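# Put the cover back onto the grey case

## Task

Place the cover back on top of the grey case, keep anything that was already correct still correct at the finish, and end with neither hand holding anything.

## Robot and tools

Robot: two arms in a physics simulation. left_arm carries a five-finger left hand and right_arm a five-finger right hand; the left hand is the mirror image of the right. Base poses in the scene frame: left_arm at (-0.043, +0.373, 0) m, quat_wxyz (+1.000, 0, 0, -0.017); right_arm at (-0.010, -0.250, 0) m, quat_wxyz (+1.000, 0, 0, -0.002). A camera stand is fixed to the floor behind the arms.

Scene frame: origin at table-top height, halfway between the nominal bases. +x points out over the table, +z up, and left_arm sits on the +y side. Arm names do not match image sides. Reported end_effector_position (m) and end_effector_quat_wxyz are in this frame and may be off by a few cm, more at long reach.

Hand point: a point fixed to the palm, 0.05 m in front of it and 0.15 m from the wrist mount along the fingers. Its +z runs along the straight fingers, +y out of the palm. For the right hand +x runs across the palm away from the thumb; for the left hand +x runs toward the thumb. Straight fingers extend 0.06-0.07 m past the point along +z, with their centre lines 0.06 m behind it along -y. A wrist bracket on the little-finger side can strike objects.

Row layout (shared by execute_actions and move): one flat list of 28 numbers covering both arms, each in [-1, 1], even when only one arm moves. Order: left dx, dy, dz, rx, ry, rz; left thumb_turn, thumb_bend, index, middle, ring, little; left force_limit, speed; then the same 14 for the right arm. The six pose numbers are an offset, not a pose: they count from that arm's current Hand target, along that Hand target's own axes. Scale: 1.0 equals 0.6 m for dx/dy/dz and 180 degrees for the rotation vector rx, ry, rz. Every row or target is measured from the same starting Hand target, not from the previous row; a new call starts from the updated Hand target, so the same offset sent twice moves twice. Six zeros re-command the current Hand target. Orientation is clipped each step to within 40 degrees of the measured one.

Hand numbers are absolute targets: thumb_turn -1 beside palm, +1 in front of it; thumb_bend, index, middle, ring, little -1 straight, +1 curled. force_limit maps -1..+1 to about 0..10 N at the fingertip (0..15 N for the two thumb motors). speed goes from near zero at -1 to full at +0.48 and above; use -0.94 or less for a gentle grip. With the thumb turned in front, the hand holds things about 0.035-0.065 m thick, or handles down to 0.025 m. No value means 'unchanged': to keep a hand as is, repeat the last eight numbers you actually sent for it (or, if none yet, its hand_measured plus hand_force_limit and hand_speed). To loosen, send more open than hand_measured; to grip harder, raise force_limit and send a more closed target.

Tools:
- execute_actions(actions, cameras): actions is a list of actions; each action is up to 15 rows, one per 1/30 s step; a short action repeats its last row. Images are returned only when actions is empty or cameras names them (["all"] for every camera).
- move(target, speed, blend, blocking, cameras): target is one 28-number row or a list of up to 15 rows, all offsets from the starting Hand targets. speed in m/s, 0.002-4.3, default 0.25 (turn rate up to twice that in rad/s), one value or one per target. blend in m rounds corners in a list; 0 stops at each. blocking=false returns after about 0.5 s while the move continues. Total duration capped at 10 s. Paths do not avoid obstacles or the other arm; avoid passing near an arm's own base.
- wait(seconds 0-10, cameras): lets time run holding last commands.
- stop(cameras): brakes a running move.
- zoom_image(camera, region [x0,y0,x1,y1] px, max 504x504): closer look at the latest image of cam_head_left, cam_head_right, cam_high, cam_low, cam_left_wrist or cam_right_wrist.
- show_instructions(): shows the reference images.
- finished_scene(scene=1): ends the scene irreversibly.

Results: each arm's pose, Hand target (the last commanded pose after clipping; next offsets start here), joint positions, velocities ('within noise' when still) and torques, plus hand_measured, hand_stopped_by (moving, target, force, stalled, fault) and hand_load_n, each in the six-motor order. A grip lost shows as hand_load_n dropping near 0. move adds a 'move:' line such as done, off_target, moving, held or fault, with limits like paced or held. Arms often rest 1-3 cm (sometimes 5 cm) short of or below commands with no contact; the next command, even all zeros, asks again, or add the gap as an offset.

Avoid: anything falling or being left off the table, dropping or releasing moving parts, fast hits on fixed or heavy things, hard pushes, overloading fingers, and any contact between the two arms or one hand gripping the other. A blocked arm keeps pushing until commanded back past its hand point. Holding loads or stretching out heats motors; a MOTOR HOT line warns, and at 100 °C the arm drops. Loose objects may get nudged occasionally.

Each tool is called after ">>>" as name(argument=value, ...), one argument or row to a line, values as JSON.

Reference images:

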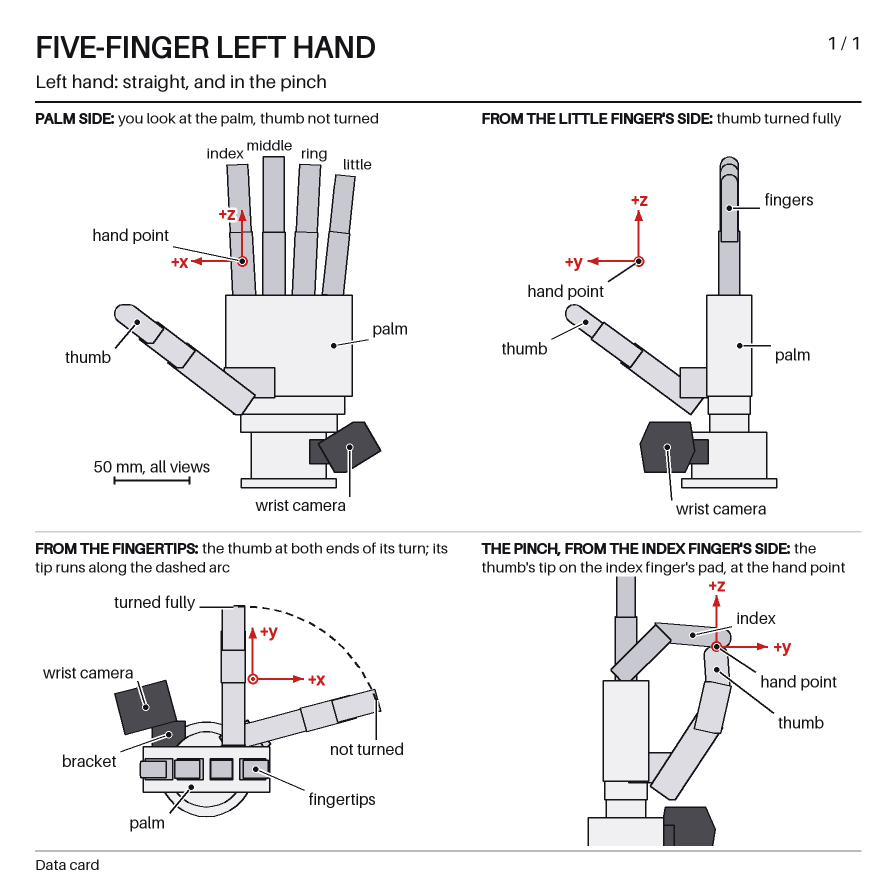

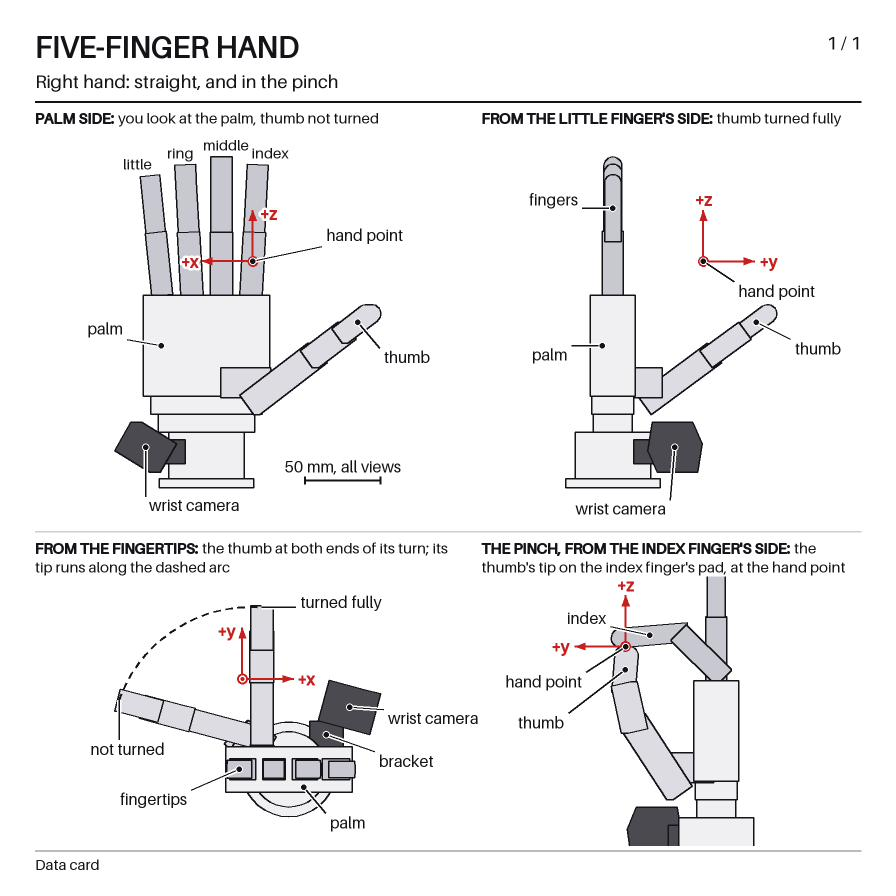

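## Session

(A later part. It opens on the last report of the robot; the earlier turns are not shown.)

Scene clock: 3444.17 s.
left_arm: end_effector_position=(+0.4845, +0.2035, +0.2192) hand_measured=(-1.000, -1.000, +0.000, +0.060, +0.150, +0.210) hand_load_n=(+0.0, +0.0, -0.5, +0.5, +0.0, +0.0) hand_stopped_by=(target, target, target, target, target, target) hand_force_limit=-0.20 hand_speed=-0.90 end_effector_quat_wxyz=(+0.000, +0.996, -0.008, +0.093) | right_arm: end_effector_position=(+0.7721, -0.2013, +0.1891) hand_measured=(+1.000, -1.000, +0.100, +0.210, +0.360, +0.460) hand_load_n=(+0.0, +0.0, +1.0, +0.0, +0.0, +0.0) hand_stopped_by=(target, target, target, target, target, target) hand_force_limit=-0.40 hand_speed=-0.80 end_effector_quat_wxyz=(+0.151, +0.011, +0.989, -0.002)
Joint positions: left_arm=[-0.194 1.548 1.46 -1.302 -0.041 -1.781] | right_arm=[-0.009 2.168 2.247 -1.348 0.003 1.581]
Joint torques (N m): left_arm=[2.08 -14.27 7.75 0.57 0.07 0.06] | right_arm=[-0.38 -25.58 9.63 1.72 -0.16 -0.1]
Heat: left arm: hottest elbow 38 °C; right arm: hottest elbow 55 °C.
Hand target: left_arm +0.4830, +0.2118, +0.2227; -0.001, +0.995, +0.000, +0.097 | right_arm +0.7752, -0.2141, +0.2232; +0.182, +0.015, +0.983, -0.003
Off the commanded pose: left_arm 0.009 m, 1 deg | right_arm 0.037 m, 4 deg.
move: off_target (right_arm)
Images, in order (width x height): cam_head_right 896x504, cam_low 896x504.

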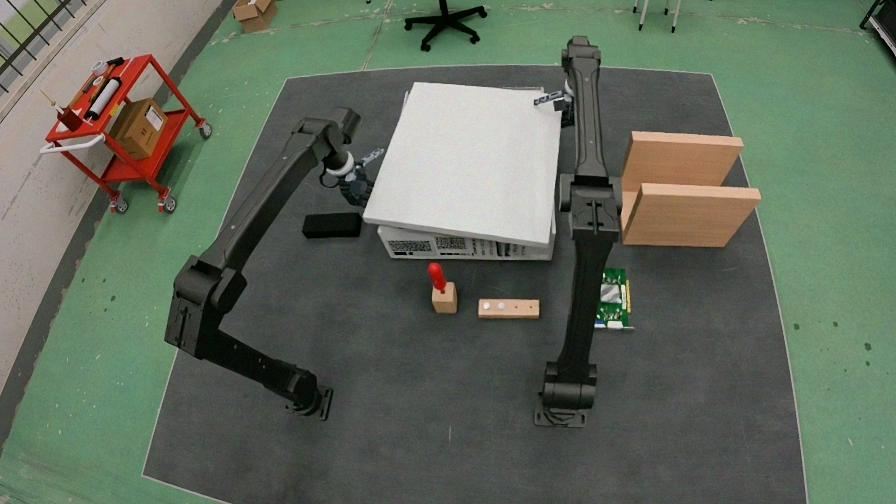

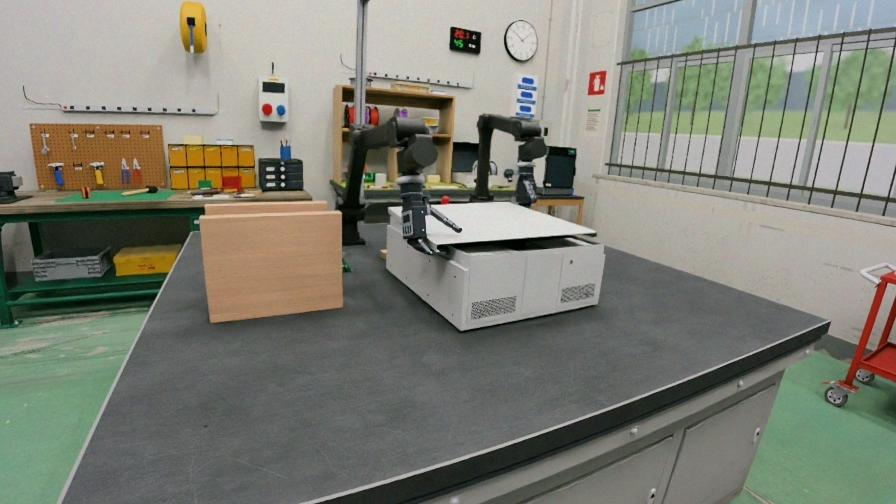

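>>> move(
  target=[0,0,0,0,0,0,-1,-1,0.0,0.06,0.15,0.21,-0.2,-0.9, 0.0072,0,0.0187,0,0,0,1.0,-1,0.1,0.21,0.36,0.46,-0.4,-0.8],
  speed=0.03,
  cameras=["cam_low","cam_head_right"],
)

>>> zoom_image(
  camera="cam_low",
  region=[370, 190, 490, 270],
)

>>> zoom_image(
  camera="cam_low",
  region=[370, 180, 620, 340],
)

Scene clock: 3449.80 s.
left_arm: end_effector_position=(+0.4845, +0.2035, +0.2192) hand_measured=(-1.000, -1.000, +0.000, +0.060, +0.150, +0.210) hand_load_n=(-0.5, +0.0, -0.5, +0.0, +0.0, +0.5) hand_stopped_by=(target, target, target, target, target, target) hand_force_limit=-0.20 hand_speed=-0.90 end_effector_quat_wxyz=(+0.000, +0.996, -0.008, +0.093) | right_arm: end_effector_position=(+0.7718, -0.2012, +0.1768) hand_measured=(+1.000, -1.000, +0.100, +0.210, +0.360, +0.460) hand_load_n=(+0.0, +0.0, +1.0, +0.0, +0.0, +0.0) hand_stopped_by=(target, target, target, target, target, target) hand_force_limit=-0.40 hand_speed=-0.80 end_effector_quat_wxyz=(+0.151, +0.011, +0.989, -0.002)
Joint positions: left_arm=[-0.194 1.548 1.46 -1.302 -0.041 -1.781] | right_arm=[-0.009 2.164 2.208 -1.313 0.003 1.581]
Joint torques (N m): left_arm=[2.02 -14.33 7.77 0.62 0.07 0.07] | right_arm=[-0.67 -25.41 9.8 1.72 -0.2 -0.05]
Heat: left arm: hottest elbow 38 °C; right arm: hottest elbow 55 °C.
Hand target: left_arm +0.4830, +0.2118, +0.2227; -0.001, +0.995, +0.000, +0.097 | right_arm +0.7751, -0.2140, +0.2113; +0.183, +0.015, +0.983, -0.003
Off the commanded pose: left_arm 0.009 m, 1 deg | right_arm 0.037 m, 4 deg.
move: off_target (right_arm)
Images, in order (width x height): cam_head_right 896x504, cam_low 896x504.

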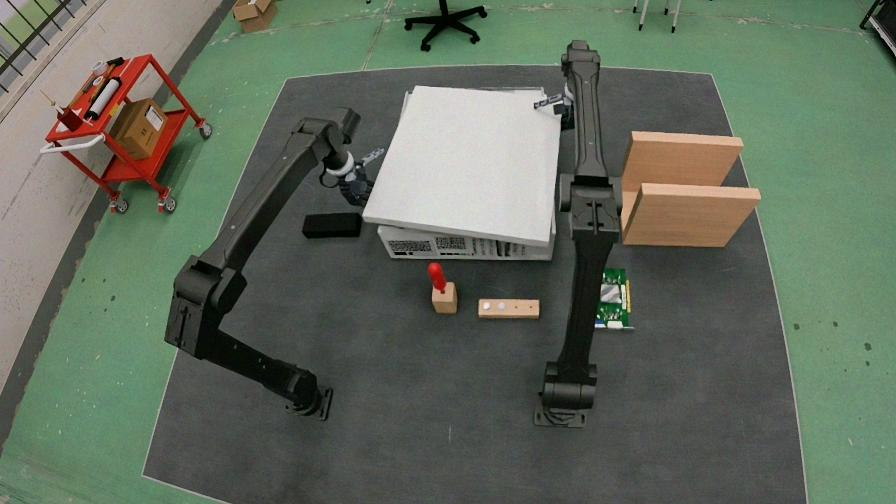

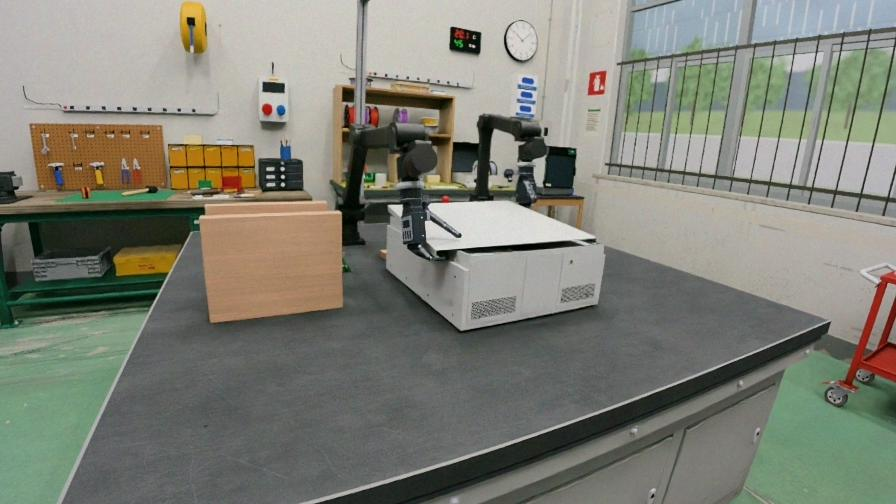

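Scaled by 4.200.

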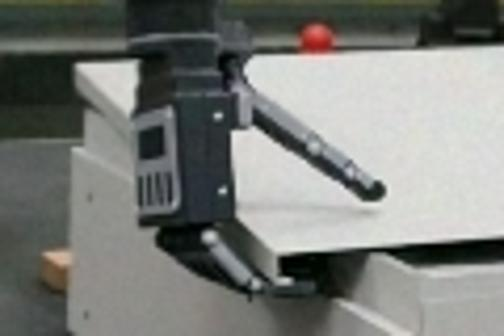

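Scaled by 2.016.

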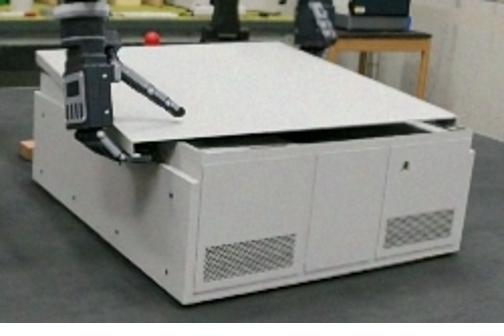

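>>> move(
  target=[-0.00386,0,0.01962,0,0,0,-1,-1,0.0,0.06,0.15,0.21,-0.2,-0.9, 0,0,0,0,0,0,1.0,-1,0.1,0.21,0.36,0.46,-0.4,-0.8],
  speed=0.03,
  cameras=["cam_low","cam_head_right"],
)

>>> zoom_image(
  camera="cam_low",
  region=[370, 180, 620, 340],
)

>>> zoom_image(
  camera="cam_head_right",
  region=[350, 170, 600, 280],
)

Scene clock: 3459.60 s.
left_arm: end_effector_position=(+0.4838, +0.2039, +0.2175) hand_measured=(-1.000, -1.000, +0.000, +0.060, +0.150, +0.210) hand_load_n=(+0.0, +0.0, -3.5, +0.0, +0.0, +0.0) hand_stopped_by=(target, target, target, target, target, target) hand_force_limit=-0.20 hand_speed=-0.90 end_effector_quat_wxyz=(+0.001, +0.995, -0.007, +0.099) | right_arm: end_effector_position=(+0.7717, -0.2012, +0.1772) hand_measured=(+1.000, -1.000, +0.100, +0.210, +0.360, +0.460) hand_load_n=(+0.0, +0.0, +1.0, +0.0, +0.5, +0.0) hand_stopped_by=(target, target, target, target, target, target) hand_force_limit=-0.40 hand_speed=-0.80 end_effector_quat_wxyz=(+0.151, +0.011, +0.988, -0.002)
Joint positions: left_arm=[-0.194 1.538 1.442 -1.281 -0.041 -1.781] | right_arm=[-0.009 2.163 2.208 -1.313 0.003 1.581]
Joint torques (N m): left_arm=[2.2 -12.98 7.04 1.01 0.09 0.04] | right_arm=[-0.56 -25.82 10.07 1.84 -0.15 -0.05]
Heat: left arm: hottest elbow 38 °C; right arm: hottest elbow 54 °C.
Hand target: left_arm +0.4830, +0.2120, +0.2105; -0.001, +0.995, +0.001, +0.097 | right_arm +0.7751, -0.2140, +0.2112; +0.182, +0.015, +0.983, -0.003
Off the commanded pose: left_arm 0.010 m, 1 deg | right_arm 0.037 m, 4 deg.
move: off_target (right_arm)
Images, in order (width x height): cam_head_right 896x504, cam_low 896x504.

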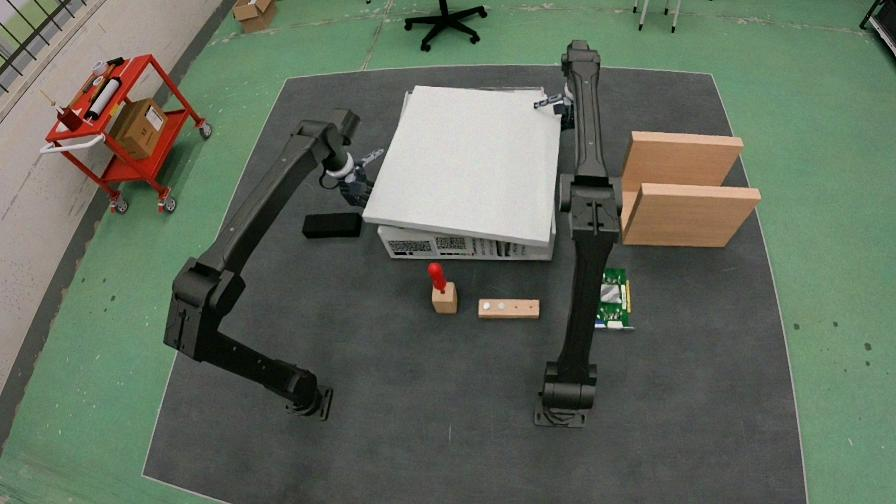

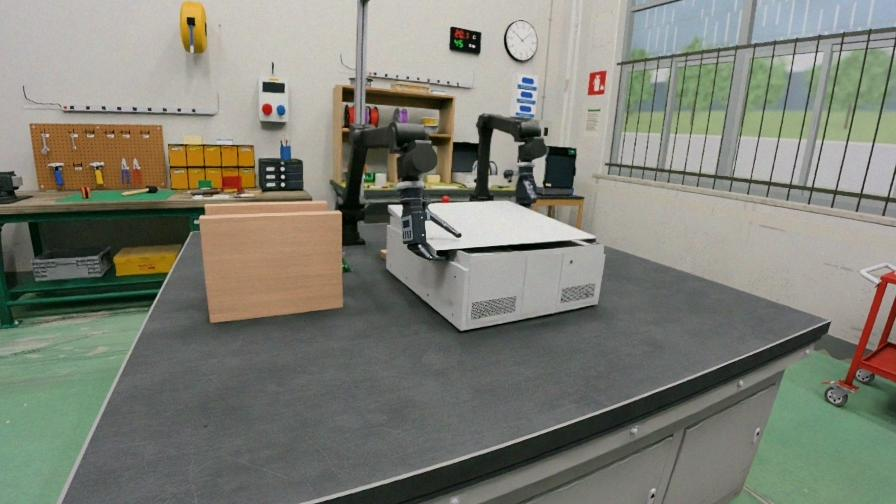

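Scaled by 2.016.

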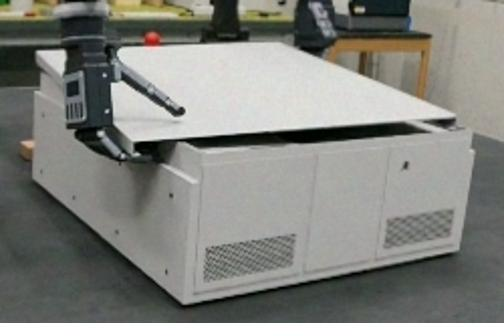

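Scaled by 2.016.

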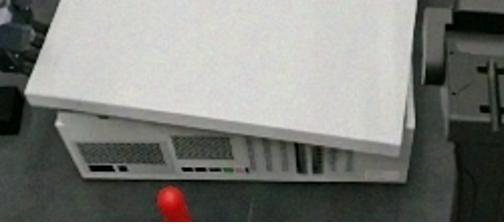

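>>> move(
  target=[-0.0196,-0.0333,-0.0039,0,0,0,-1,-1,0.0,0.06,0.15,0.21,-0.2,-0.9, 0,0,0,0,0,0,1.0,-1,0.1,0.21,0.36,0.46,-0.4,-0.8],
  speed=0.03,
  cameras=["cam_low","cam_head_right","cam_left_wrist"],
)

>>> zoom_image(
  camera="cam_head_right",
  region=[350, 170, 600, 280],
)

Scene clock: 3473.23 s.
left_arm: end_effector_position=(+0.4718, +0.2259, +0.2086) hand_measured=(-1.000, -1.000, +0.000, +0.060, +0.150, +0.210) hand_load_n=(+0.0, +0.0, +0.0, +0.0, +4.5, +0.0) hand_stopped_by=(target, target, target, target, target, target) hand_force_limit=-0.20 hand_speed=-0.90 end_effector_quat_wxyz=(+0.000, +0.996, +0.001, +0.093) | right_arm: end_effector_position=(+0.7722, -0.2019, +0.1816) hand_measured=(+1.000, -1.000, +0.100, +0.210, +0.360, +0.460) hand_load_n=(+0.0, +0.0, +1.0, +0.5, +0.0, +0.0) hand_stopped_by=(target, target, target, target, target, target) hand_force_limit=-0.40 hand_speed=-0.80 end_effector_quat_wxyz=(+0.155, +0.011, +0.988, -0.001)
Joint positions: left_arm=[-0.155 1.503 1.381 -1.265 -0.036 -1.759] | right_arm=[-0.01 2.158 2.208 -1.31 0.002 1.579]
Joint torques (N m): left_arm=[1.96 -12.63 8.09 0.62 0.12 0.21] | right_arm=[0.44 -25.7 9.76 1.47 -0.17 0.02]
Heat: left arm: hottest elbow 39 °C; right arm: hottest elbow 54 °C.
Hand target: left_arm +0.4709, +0.2319, +0.2106; -0.002, +0.995, +0.000, +0.097 | right_arm +0.7751, -0.2141, +0.2110; +0.182, +0.015, +0.983, -0.003
Off the commanded pose: left_arm 0.006 m, 0 deg | right_arm 0.032 m, 3 deg.
move: off_target (right_arm)
Images, in order (width x height): cam_head_right 896x504, cam_low 896x504, cam_left_wrist 672x504.

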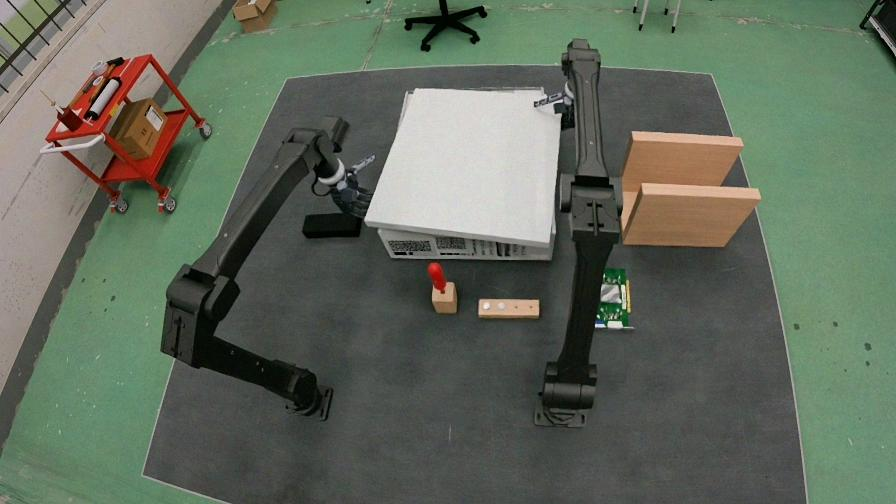

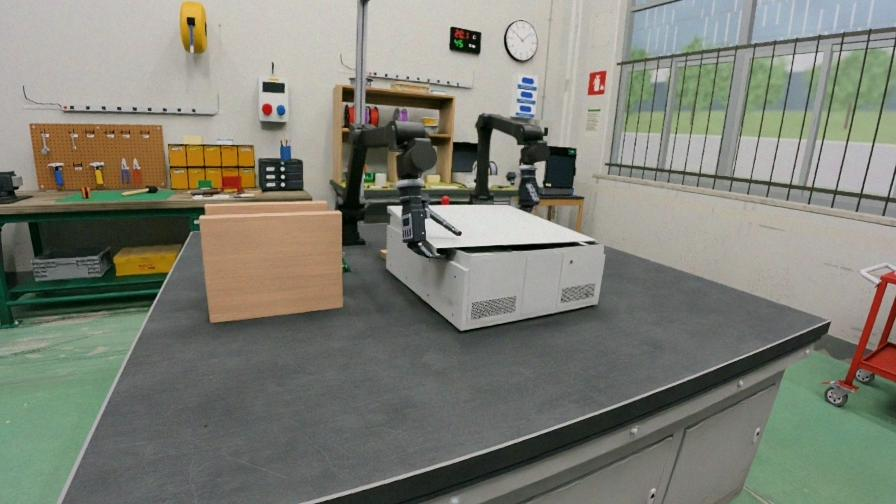

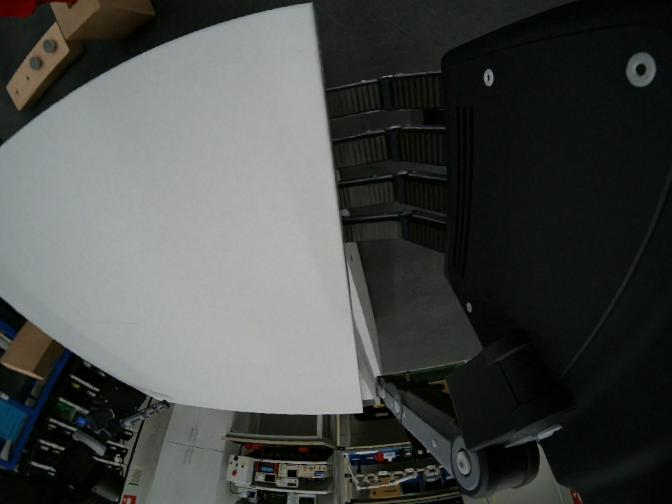

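Scaled by 2.016.

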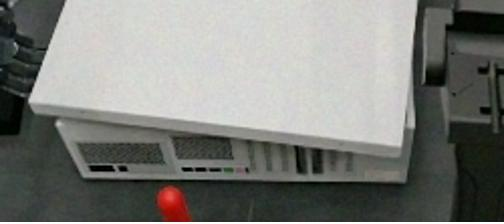

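>>> move(
  target=[-0.0045,0,0.0229,0,0,0,-1,-1,0.0,0.06,0.15,0.21,-0.2,-0.9, 0,0,0,0,0,0,1.0,-1,0.1,0.21,0.36,0.46,-0.4,-0.8],
  speed=0.03,
  cameras=["cam_low","cam_head_right","cam_left_wrist"],
)

>>> zoom_image(
  camera="cam_head_right",
  region=[350, 170, 600, 280],
)

>>> zoom_image(
  camera="cam_low",
  region=[370, 180, 620, 340],
)

Scene clock: 3488.60 s.
left_arm: end_effector_position=(+0.4715, +0.2264, +0.2009) hand_measured=(-1.000, -1.000, +0.000, +0.060, +0.150, +0.210) hand_load_n=(+0.0, -0.5, +0.5, +0.0, +0.0, +0.0) hand_stopped_by=(target, target, target, target, target, target) hand_force_limit=-0.20 hand_speed=-0.90 end_effector_quat_wxyz=(+0.000, +0.995, +0.001, +0.095) | right_arm: end_effector_position=(+0.7719, -0.2019, +0.1899) hand_measured=(+1.000, -1.000, +0.100, +0.210, +0.360, +0.460) hand_load_n=(-0.5, +0.0, +0.5, +0.0, +0.0, +0.0) hand_stopped_by=(target, target, target, target, target, target) hand_force_limit=-0.40 hand_speed=-0.80 end_effector_quat_wxyz=(+0.161, +0.011, +0.987, -0.001)
Joint positions: left_arm=[-0.154 1.503 1.36 -1.241 -0.036 -1.758] | right_arm=[-0.01 2.147 2.208 -1.308 0.002 1.579]
Joint torques (N m): left_arm=[1.85 -12.34 7.35 1.02 0.14 0.19] | right_arm=[0.56 -23.53 9.95 1.44 -0.11 -0.11]
Heat: left arm: hottest elbow 38 °C; right arm: hottest elbow 54 °C.
Hand target: left_arm +0.4710, +0.2320, +0.1966; -0.002, +0.995, +0.001, +0.097 | right_arm +0.7751, -0.2140, +0.2111; +0.182, +0.015, +0.983, -0.003
Off the commanded pose: left_arm 0.007 m, 0 deg | right_arm 0.025 m, 3 deg.
move: off_target (right_arm)
Images, in order (width x height): cam_head_right 896x504, cam_low 896x504, cam_left_wrist 672x504.

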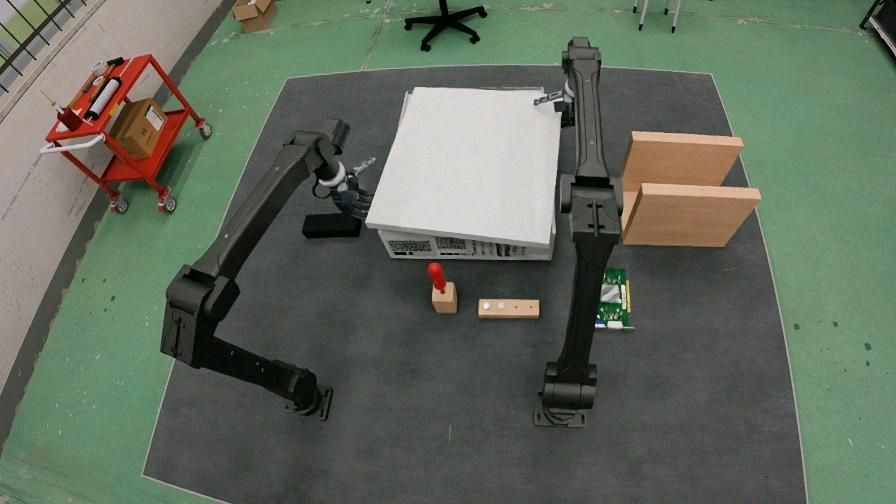

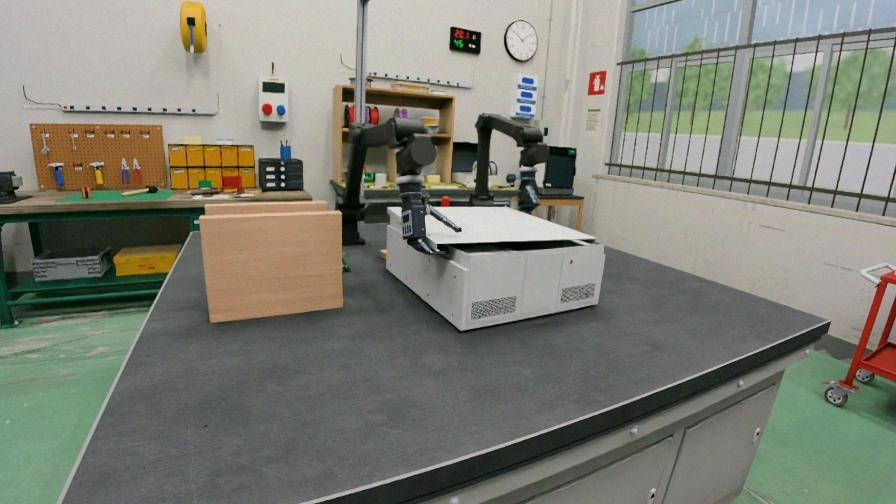

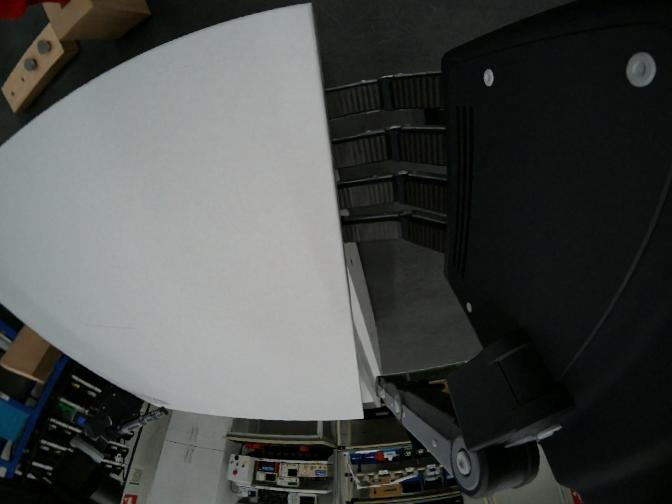

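Scaled by 2.016.

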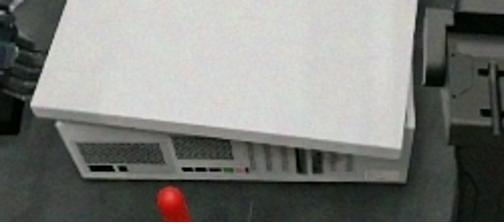

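Scaled by 2.016.

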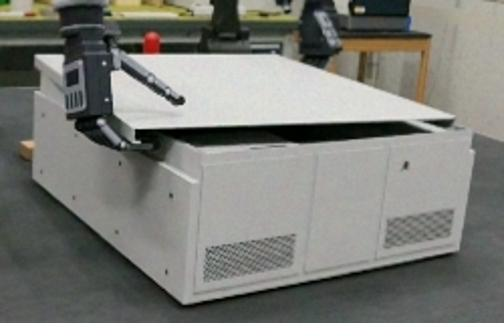

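>>> move(
  target=[-0.0039,0,0.0196,0,0,0,-1,-1,0.0,0.06,0.15,0.21,-0.2,-0.9, 0,0,0,0,0,0,1.0,-1,0.1,0.21,0.36,0.46,-0.4,-0.8],
  speed=0.03,
  cameras=["cam_low","cam_head_right","cam_left_wrist"],
)

>>> zoom_image(
  camera="cam_head_right",
  region=[350, 170, 600, 280],
)

>>> zoom_image(
  camera="cam_low",
  region=[370, 180, 620, 340],
)

Scene clock: 3494.93 s.
left_arm: end_effector_position=(+0.4718, +0.2263, +0.1923) hand_measured=(-1.000, -1.000, +0.000, +0.060, +0.150, +0.210) hand_load_n=(+0.0, +0.0, +0.5, +0.0, +0.0, +0.5) hand_stopped_by=(target, target, target, target, target, target) hand_force_limit=-0.20 hand_speed=-0.90 end_effector_quat_wxyz=(+0.001, +0.995, +0.001, +0.098) | right_arm: end_effector_position=(+0.7719, -0.2019, +0.1899) hand_measured=(+1.000, -1.000, +0.100, +0.210, +0.360, +0.460) hand_load_n=(+0.0, +0.0, +0.5, +0.0, +0.0, +0.0) hand_stopped_by=(target, target, target, target, target, target) hand_force_limit=-0.40 hand_speed=-0.80 end_effector_quat_wxyz=(+0.161, +0.011, +0.987, -0.001)
Joint positions: left_arm=[-0.154 1.503 1.335 -1.209 -0.036 -1.758] | right_arm=[-0.01 2.147 2.208 -1.308 0.002 1.579]
Joint torques (N m): left_arm=[1.9 -11.87 7.2 1.06 0.13 0.2] | right_arm=[-0.32 -24.88 9.83 1.5 -0.18 -0.06]
Heat: left arm: hottest elbow 39 °C; right arm: hottest elbow 53 °C.
Hand target: left_arm +0.4709, +0.2320, +0.1848; -0.001, +0.995, +0.001, +0.097 | right_arm +0.7751, -0.2140, +0.2111; +0.182, +0.015, +0.983, -0.003
Off the commanded pose: left_arm 0.010 m, 0 deg | right_arm 0.025 m, 3 deg.
move: off_target (right_arm)
Images, in order (width x height): cam_head_right 896x504, cam_low 896x504, cam_left_wrist 672x504.

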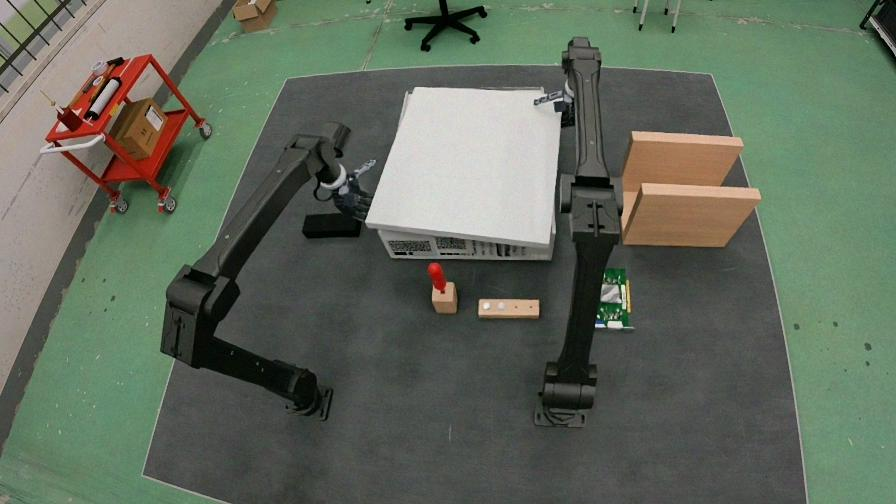

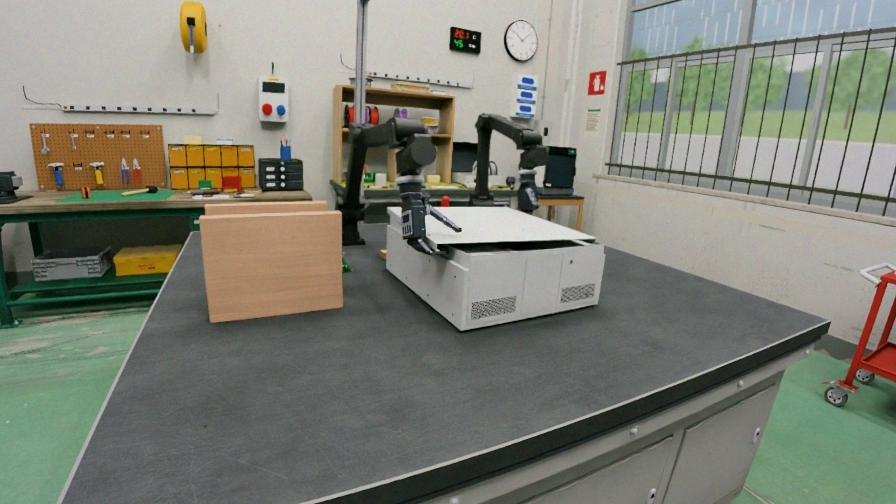

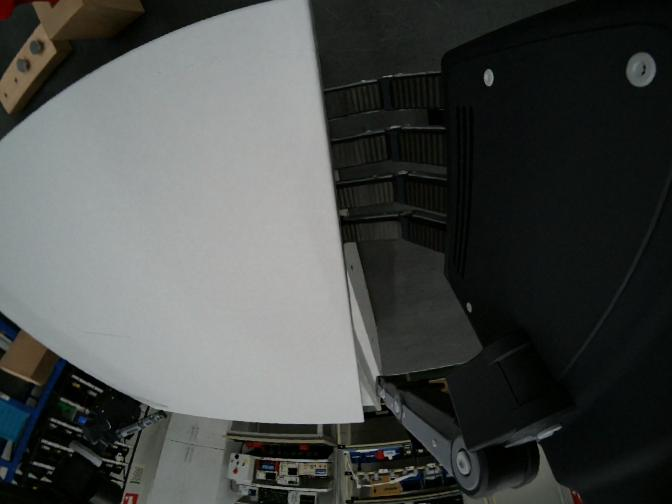

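Scaled by 2.016.

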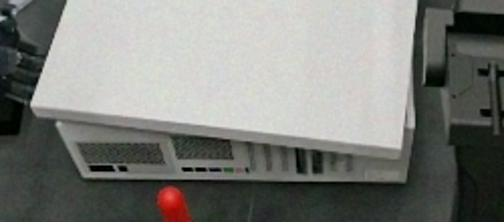

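Scaled by 2.016.

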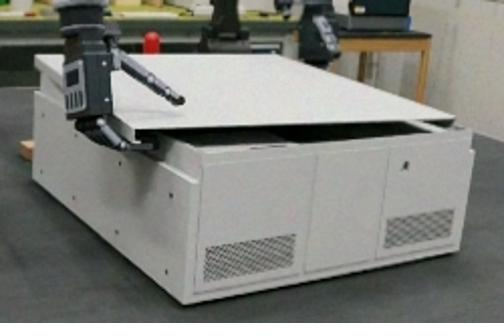

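>>> move(
  target=[0,0,0,0,0,0,-1,-1,0.0,0.06,0.15,0.21,-0.2,-0.9, 0.0090,0,0.0233,0,0,0,1.0,-1,0.1,0.21,0.36,0.46,-0.4,-0.8],
  speed=0.03,
  cameras=["cam_low","cam_head_right","cam_right_wrist"],
)

>>> zoom_image(
  camera="cam_low",
  region=[370, 180, 620, 340],
)

>>> zoom_image(
  camera="cam_low",
  region=[370, 190, 490, 270],
)

Scene clock: 3503.07 s.
left_arm: end_effector_position=(+0.4718, +0.2263, +0.1923) hand_measured=(-1.000, -1.000, +0.000, +0.060, +0.150, +0.210) hand_load_n=(+0.0, +0.0, +0.0, +0.0, +0.0, +0.0) hand_stopped_by=(target, target, target, target, target, target) hand_force_limit=-0.20 hand_speed=-0.90 end_effector_quat_wxyz=(+0.001, +0.995, +0.001, +0.098) | right_arm: end_effector_position=(+0.7747, -0.2043, +0.1845) hand_measured=(+1.000, -1.000, +0.100, +0.210, +0.360, +0.460) hand_load_n=(+0.0, +0.0, +0.5, +0.0, +0.0, +0.0) hand_stopped_by=(target, target, target, target, target, target) hand_force_limit=-0.40 hand_speed=-0.80 end_effector_quat_wxyz=(+0.170, +0.013, +0.985, -0.002)
Joint positions: left_arm=[-0.154 1.503 1.335 -1.209 -0.036 -1.758] | right_arm=[-0.013 2.14 2.176 -1.267 0.002 1.579]
Joint torques (N m): left_arm=[1.9 -11.87 7.24 1.05 0.14 0.19] | right_arm=[0.26 -23.18 8.79 1.69 -0.11 0]
Heat: left arm: hottest elbow 39 °C; right arm: hottest elbow 53 °C.
Hand target: left_arm +0.4708, +0.2320, +0.1848; -0.001, +0.995, +0.001, +0.097 | right_arm +0.7751, -0.2142, +0.1963; +0.183, +0.015, +0.983, -0.003
Off the commanded pose: left_arm 0.009 m, 0 deg | right_arm 0.015 m, 2 deg.
move: off_target (right_arm)
Images, in order (width x height): cam_head_right 896x504, cam_low 896x504, cam_right_wrist 672x504.

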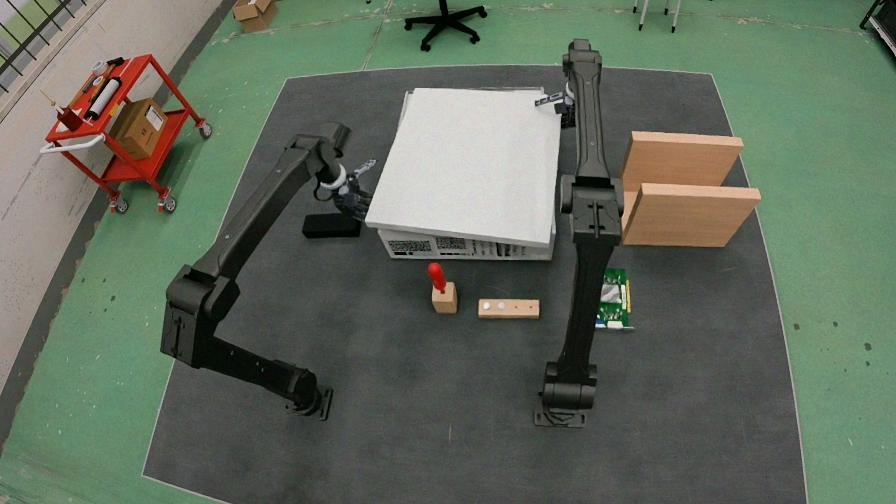

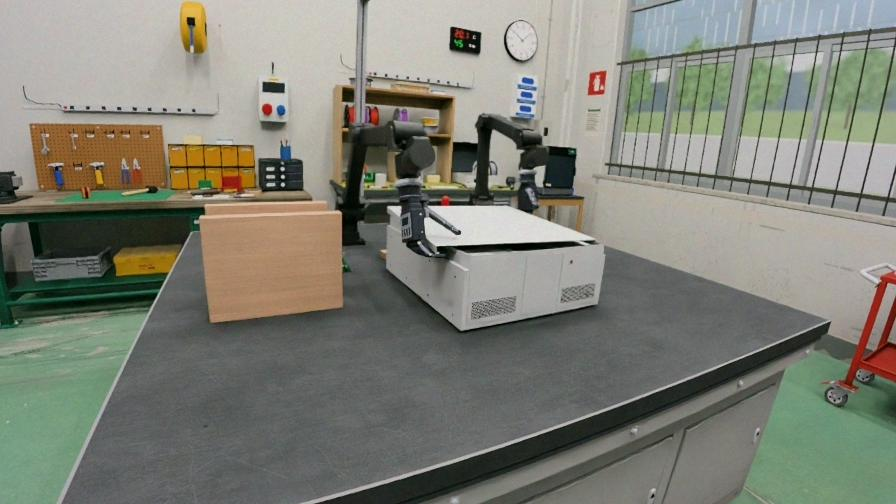

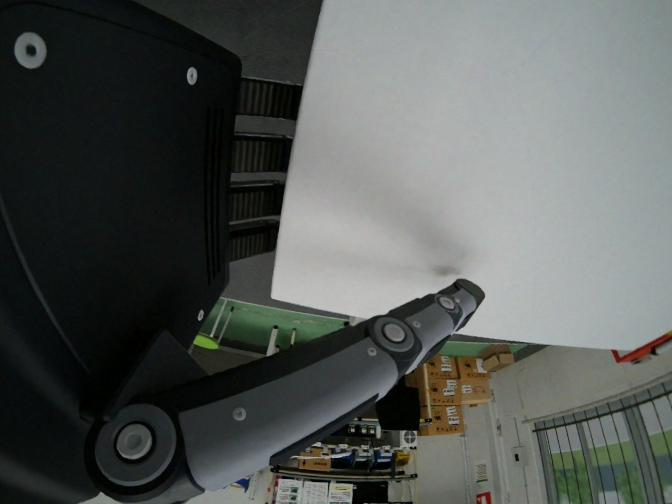

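Scaled by 2.016.

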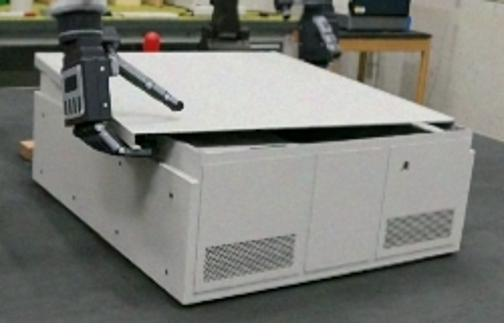

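Scaled by 4.200.

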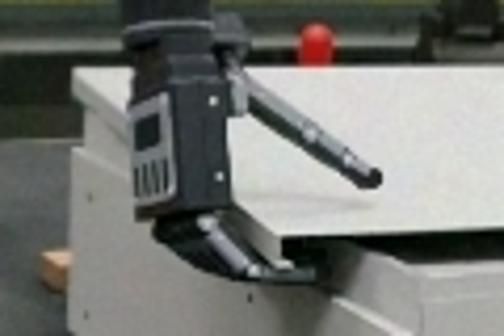

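>>> move(
  target=[0,0,0,0,0,0,-1,-1,0.0,0.06,0.15,0.21,-0.2,-0.9, -0.0033,-0.1083,0,0,0,0,1.0,-1,0.1,0.21,0.36,0.46,-0.4,-0.8],
  speed=0.05,
  cameras=["cam_low","cam_head_right","cam_right_wrist"],
)

>>> zoom_image(
  camera="cam_low",
  region=[370, 180, 620, 340],
)

>>> zoom_image(
  camera="cam_low",
  region=[370, 190, 490, 270],
)

Scene clock: 3539.67 s.
left_arm: end_effector_position=(+0.4718, +0.2263, +0.1923) hand_measured=(-1.000, -1.000, +0.000, +0.060, +0.150, +0.210) hand_load_n=(+0.0, +0.0, +0.0, +0.0, +0.5, +0.5) hand_stopped_by=(target, target, target, target, target, target) hand_force_limit=-0.20 hand_speed=-0.90 end_effector_quat_wxyz=(+0.001, +0.995, +0.001, +0.098) | right_arm: end_effector_position=(+0.7710, -0.2728, +0.1847) hand_measured=(+1.000, -1.000, +0.100, +0.210, +0.360, +0.460) hand_load_n=(+0.0, +0.0, +0.0, +0.0, +0.0, +0.0) hand_stopped_by=(target, target, target, target, target, target) hand_force_limit=-0.40 hand_speed=-0.80 end_effector_quat_wxyz=(+0.170, +0.018, +0.985, -0.001)
Joint positions: left_arm=[-0.154 1.503 1.335 -1.209 -0.036 -1.758] | right_arm=[-0.112 2.14 2.176 -1.266 -0.03 1.498]
Joint torques (N m): left_arm=[2.02 -11.87 7.19 1.1 0.13 0.19] | right_arm=[0.62 -22.12 11.9 0.95 -0.27 -0.12]
Heat: left arm: hottest elbow 39 °C; right arm: hottest elbow 55 °C.
Hand target: left_arm +0.4708, +0.2320, +0.1848; -0.001, +0.995, +0.001, +0.097 | right_arm +0.7750, -0.2792, +0.1970; +0.183, +0.015, +0.983, -0.003
Off the commanded pose: left_arm 0.009 m, 0 deg | right_arm 0.015 m, 2 deg.
move: off_target (right_arm)
Images, in order (width x height): cam_head_right 896x504, cam_low 896x504, cam_right_wrist 672x504.

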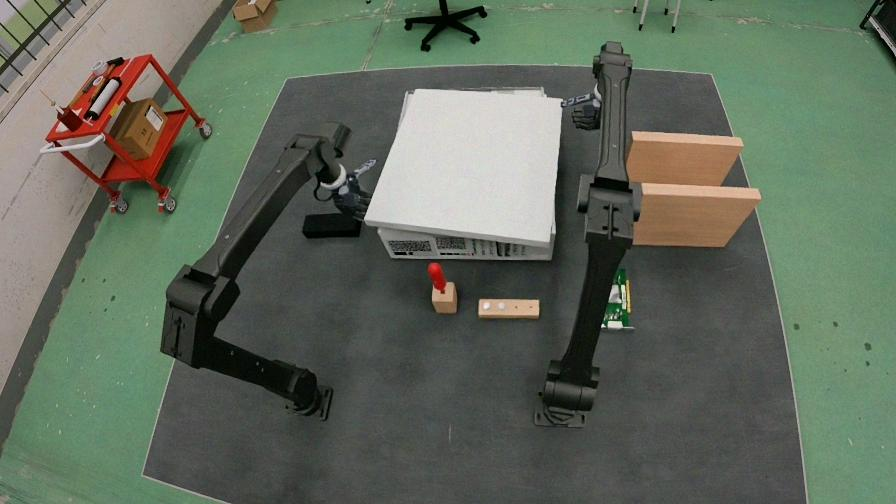

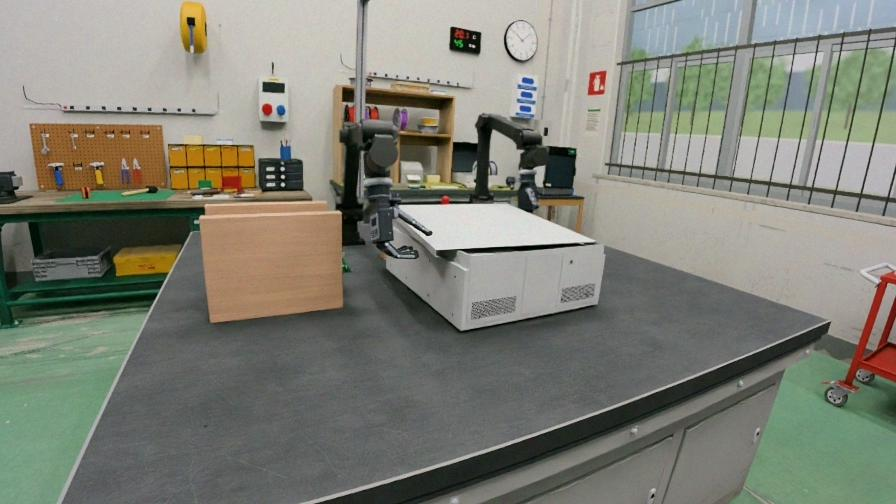

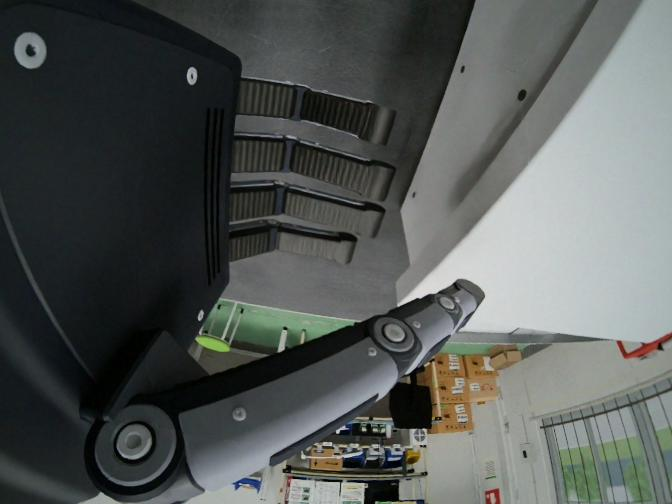

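Scaled by 2.016.

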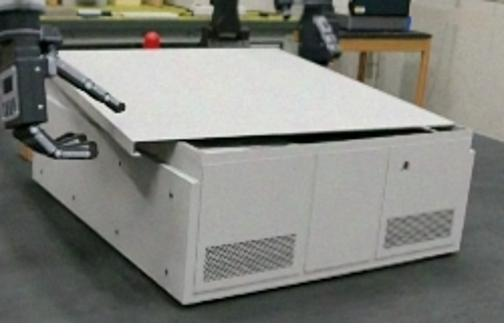

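Scaled by 4.200.

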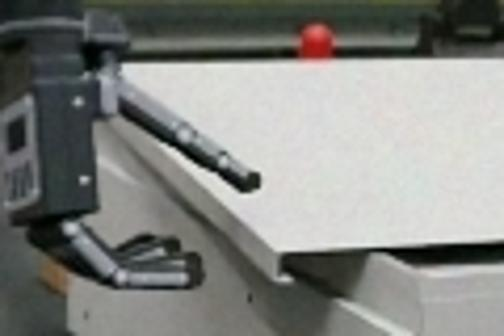

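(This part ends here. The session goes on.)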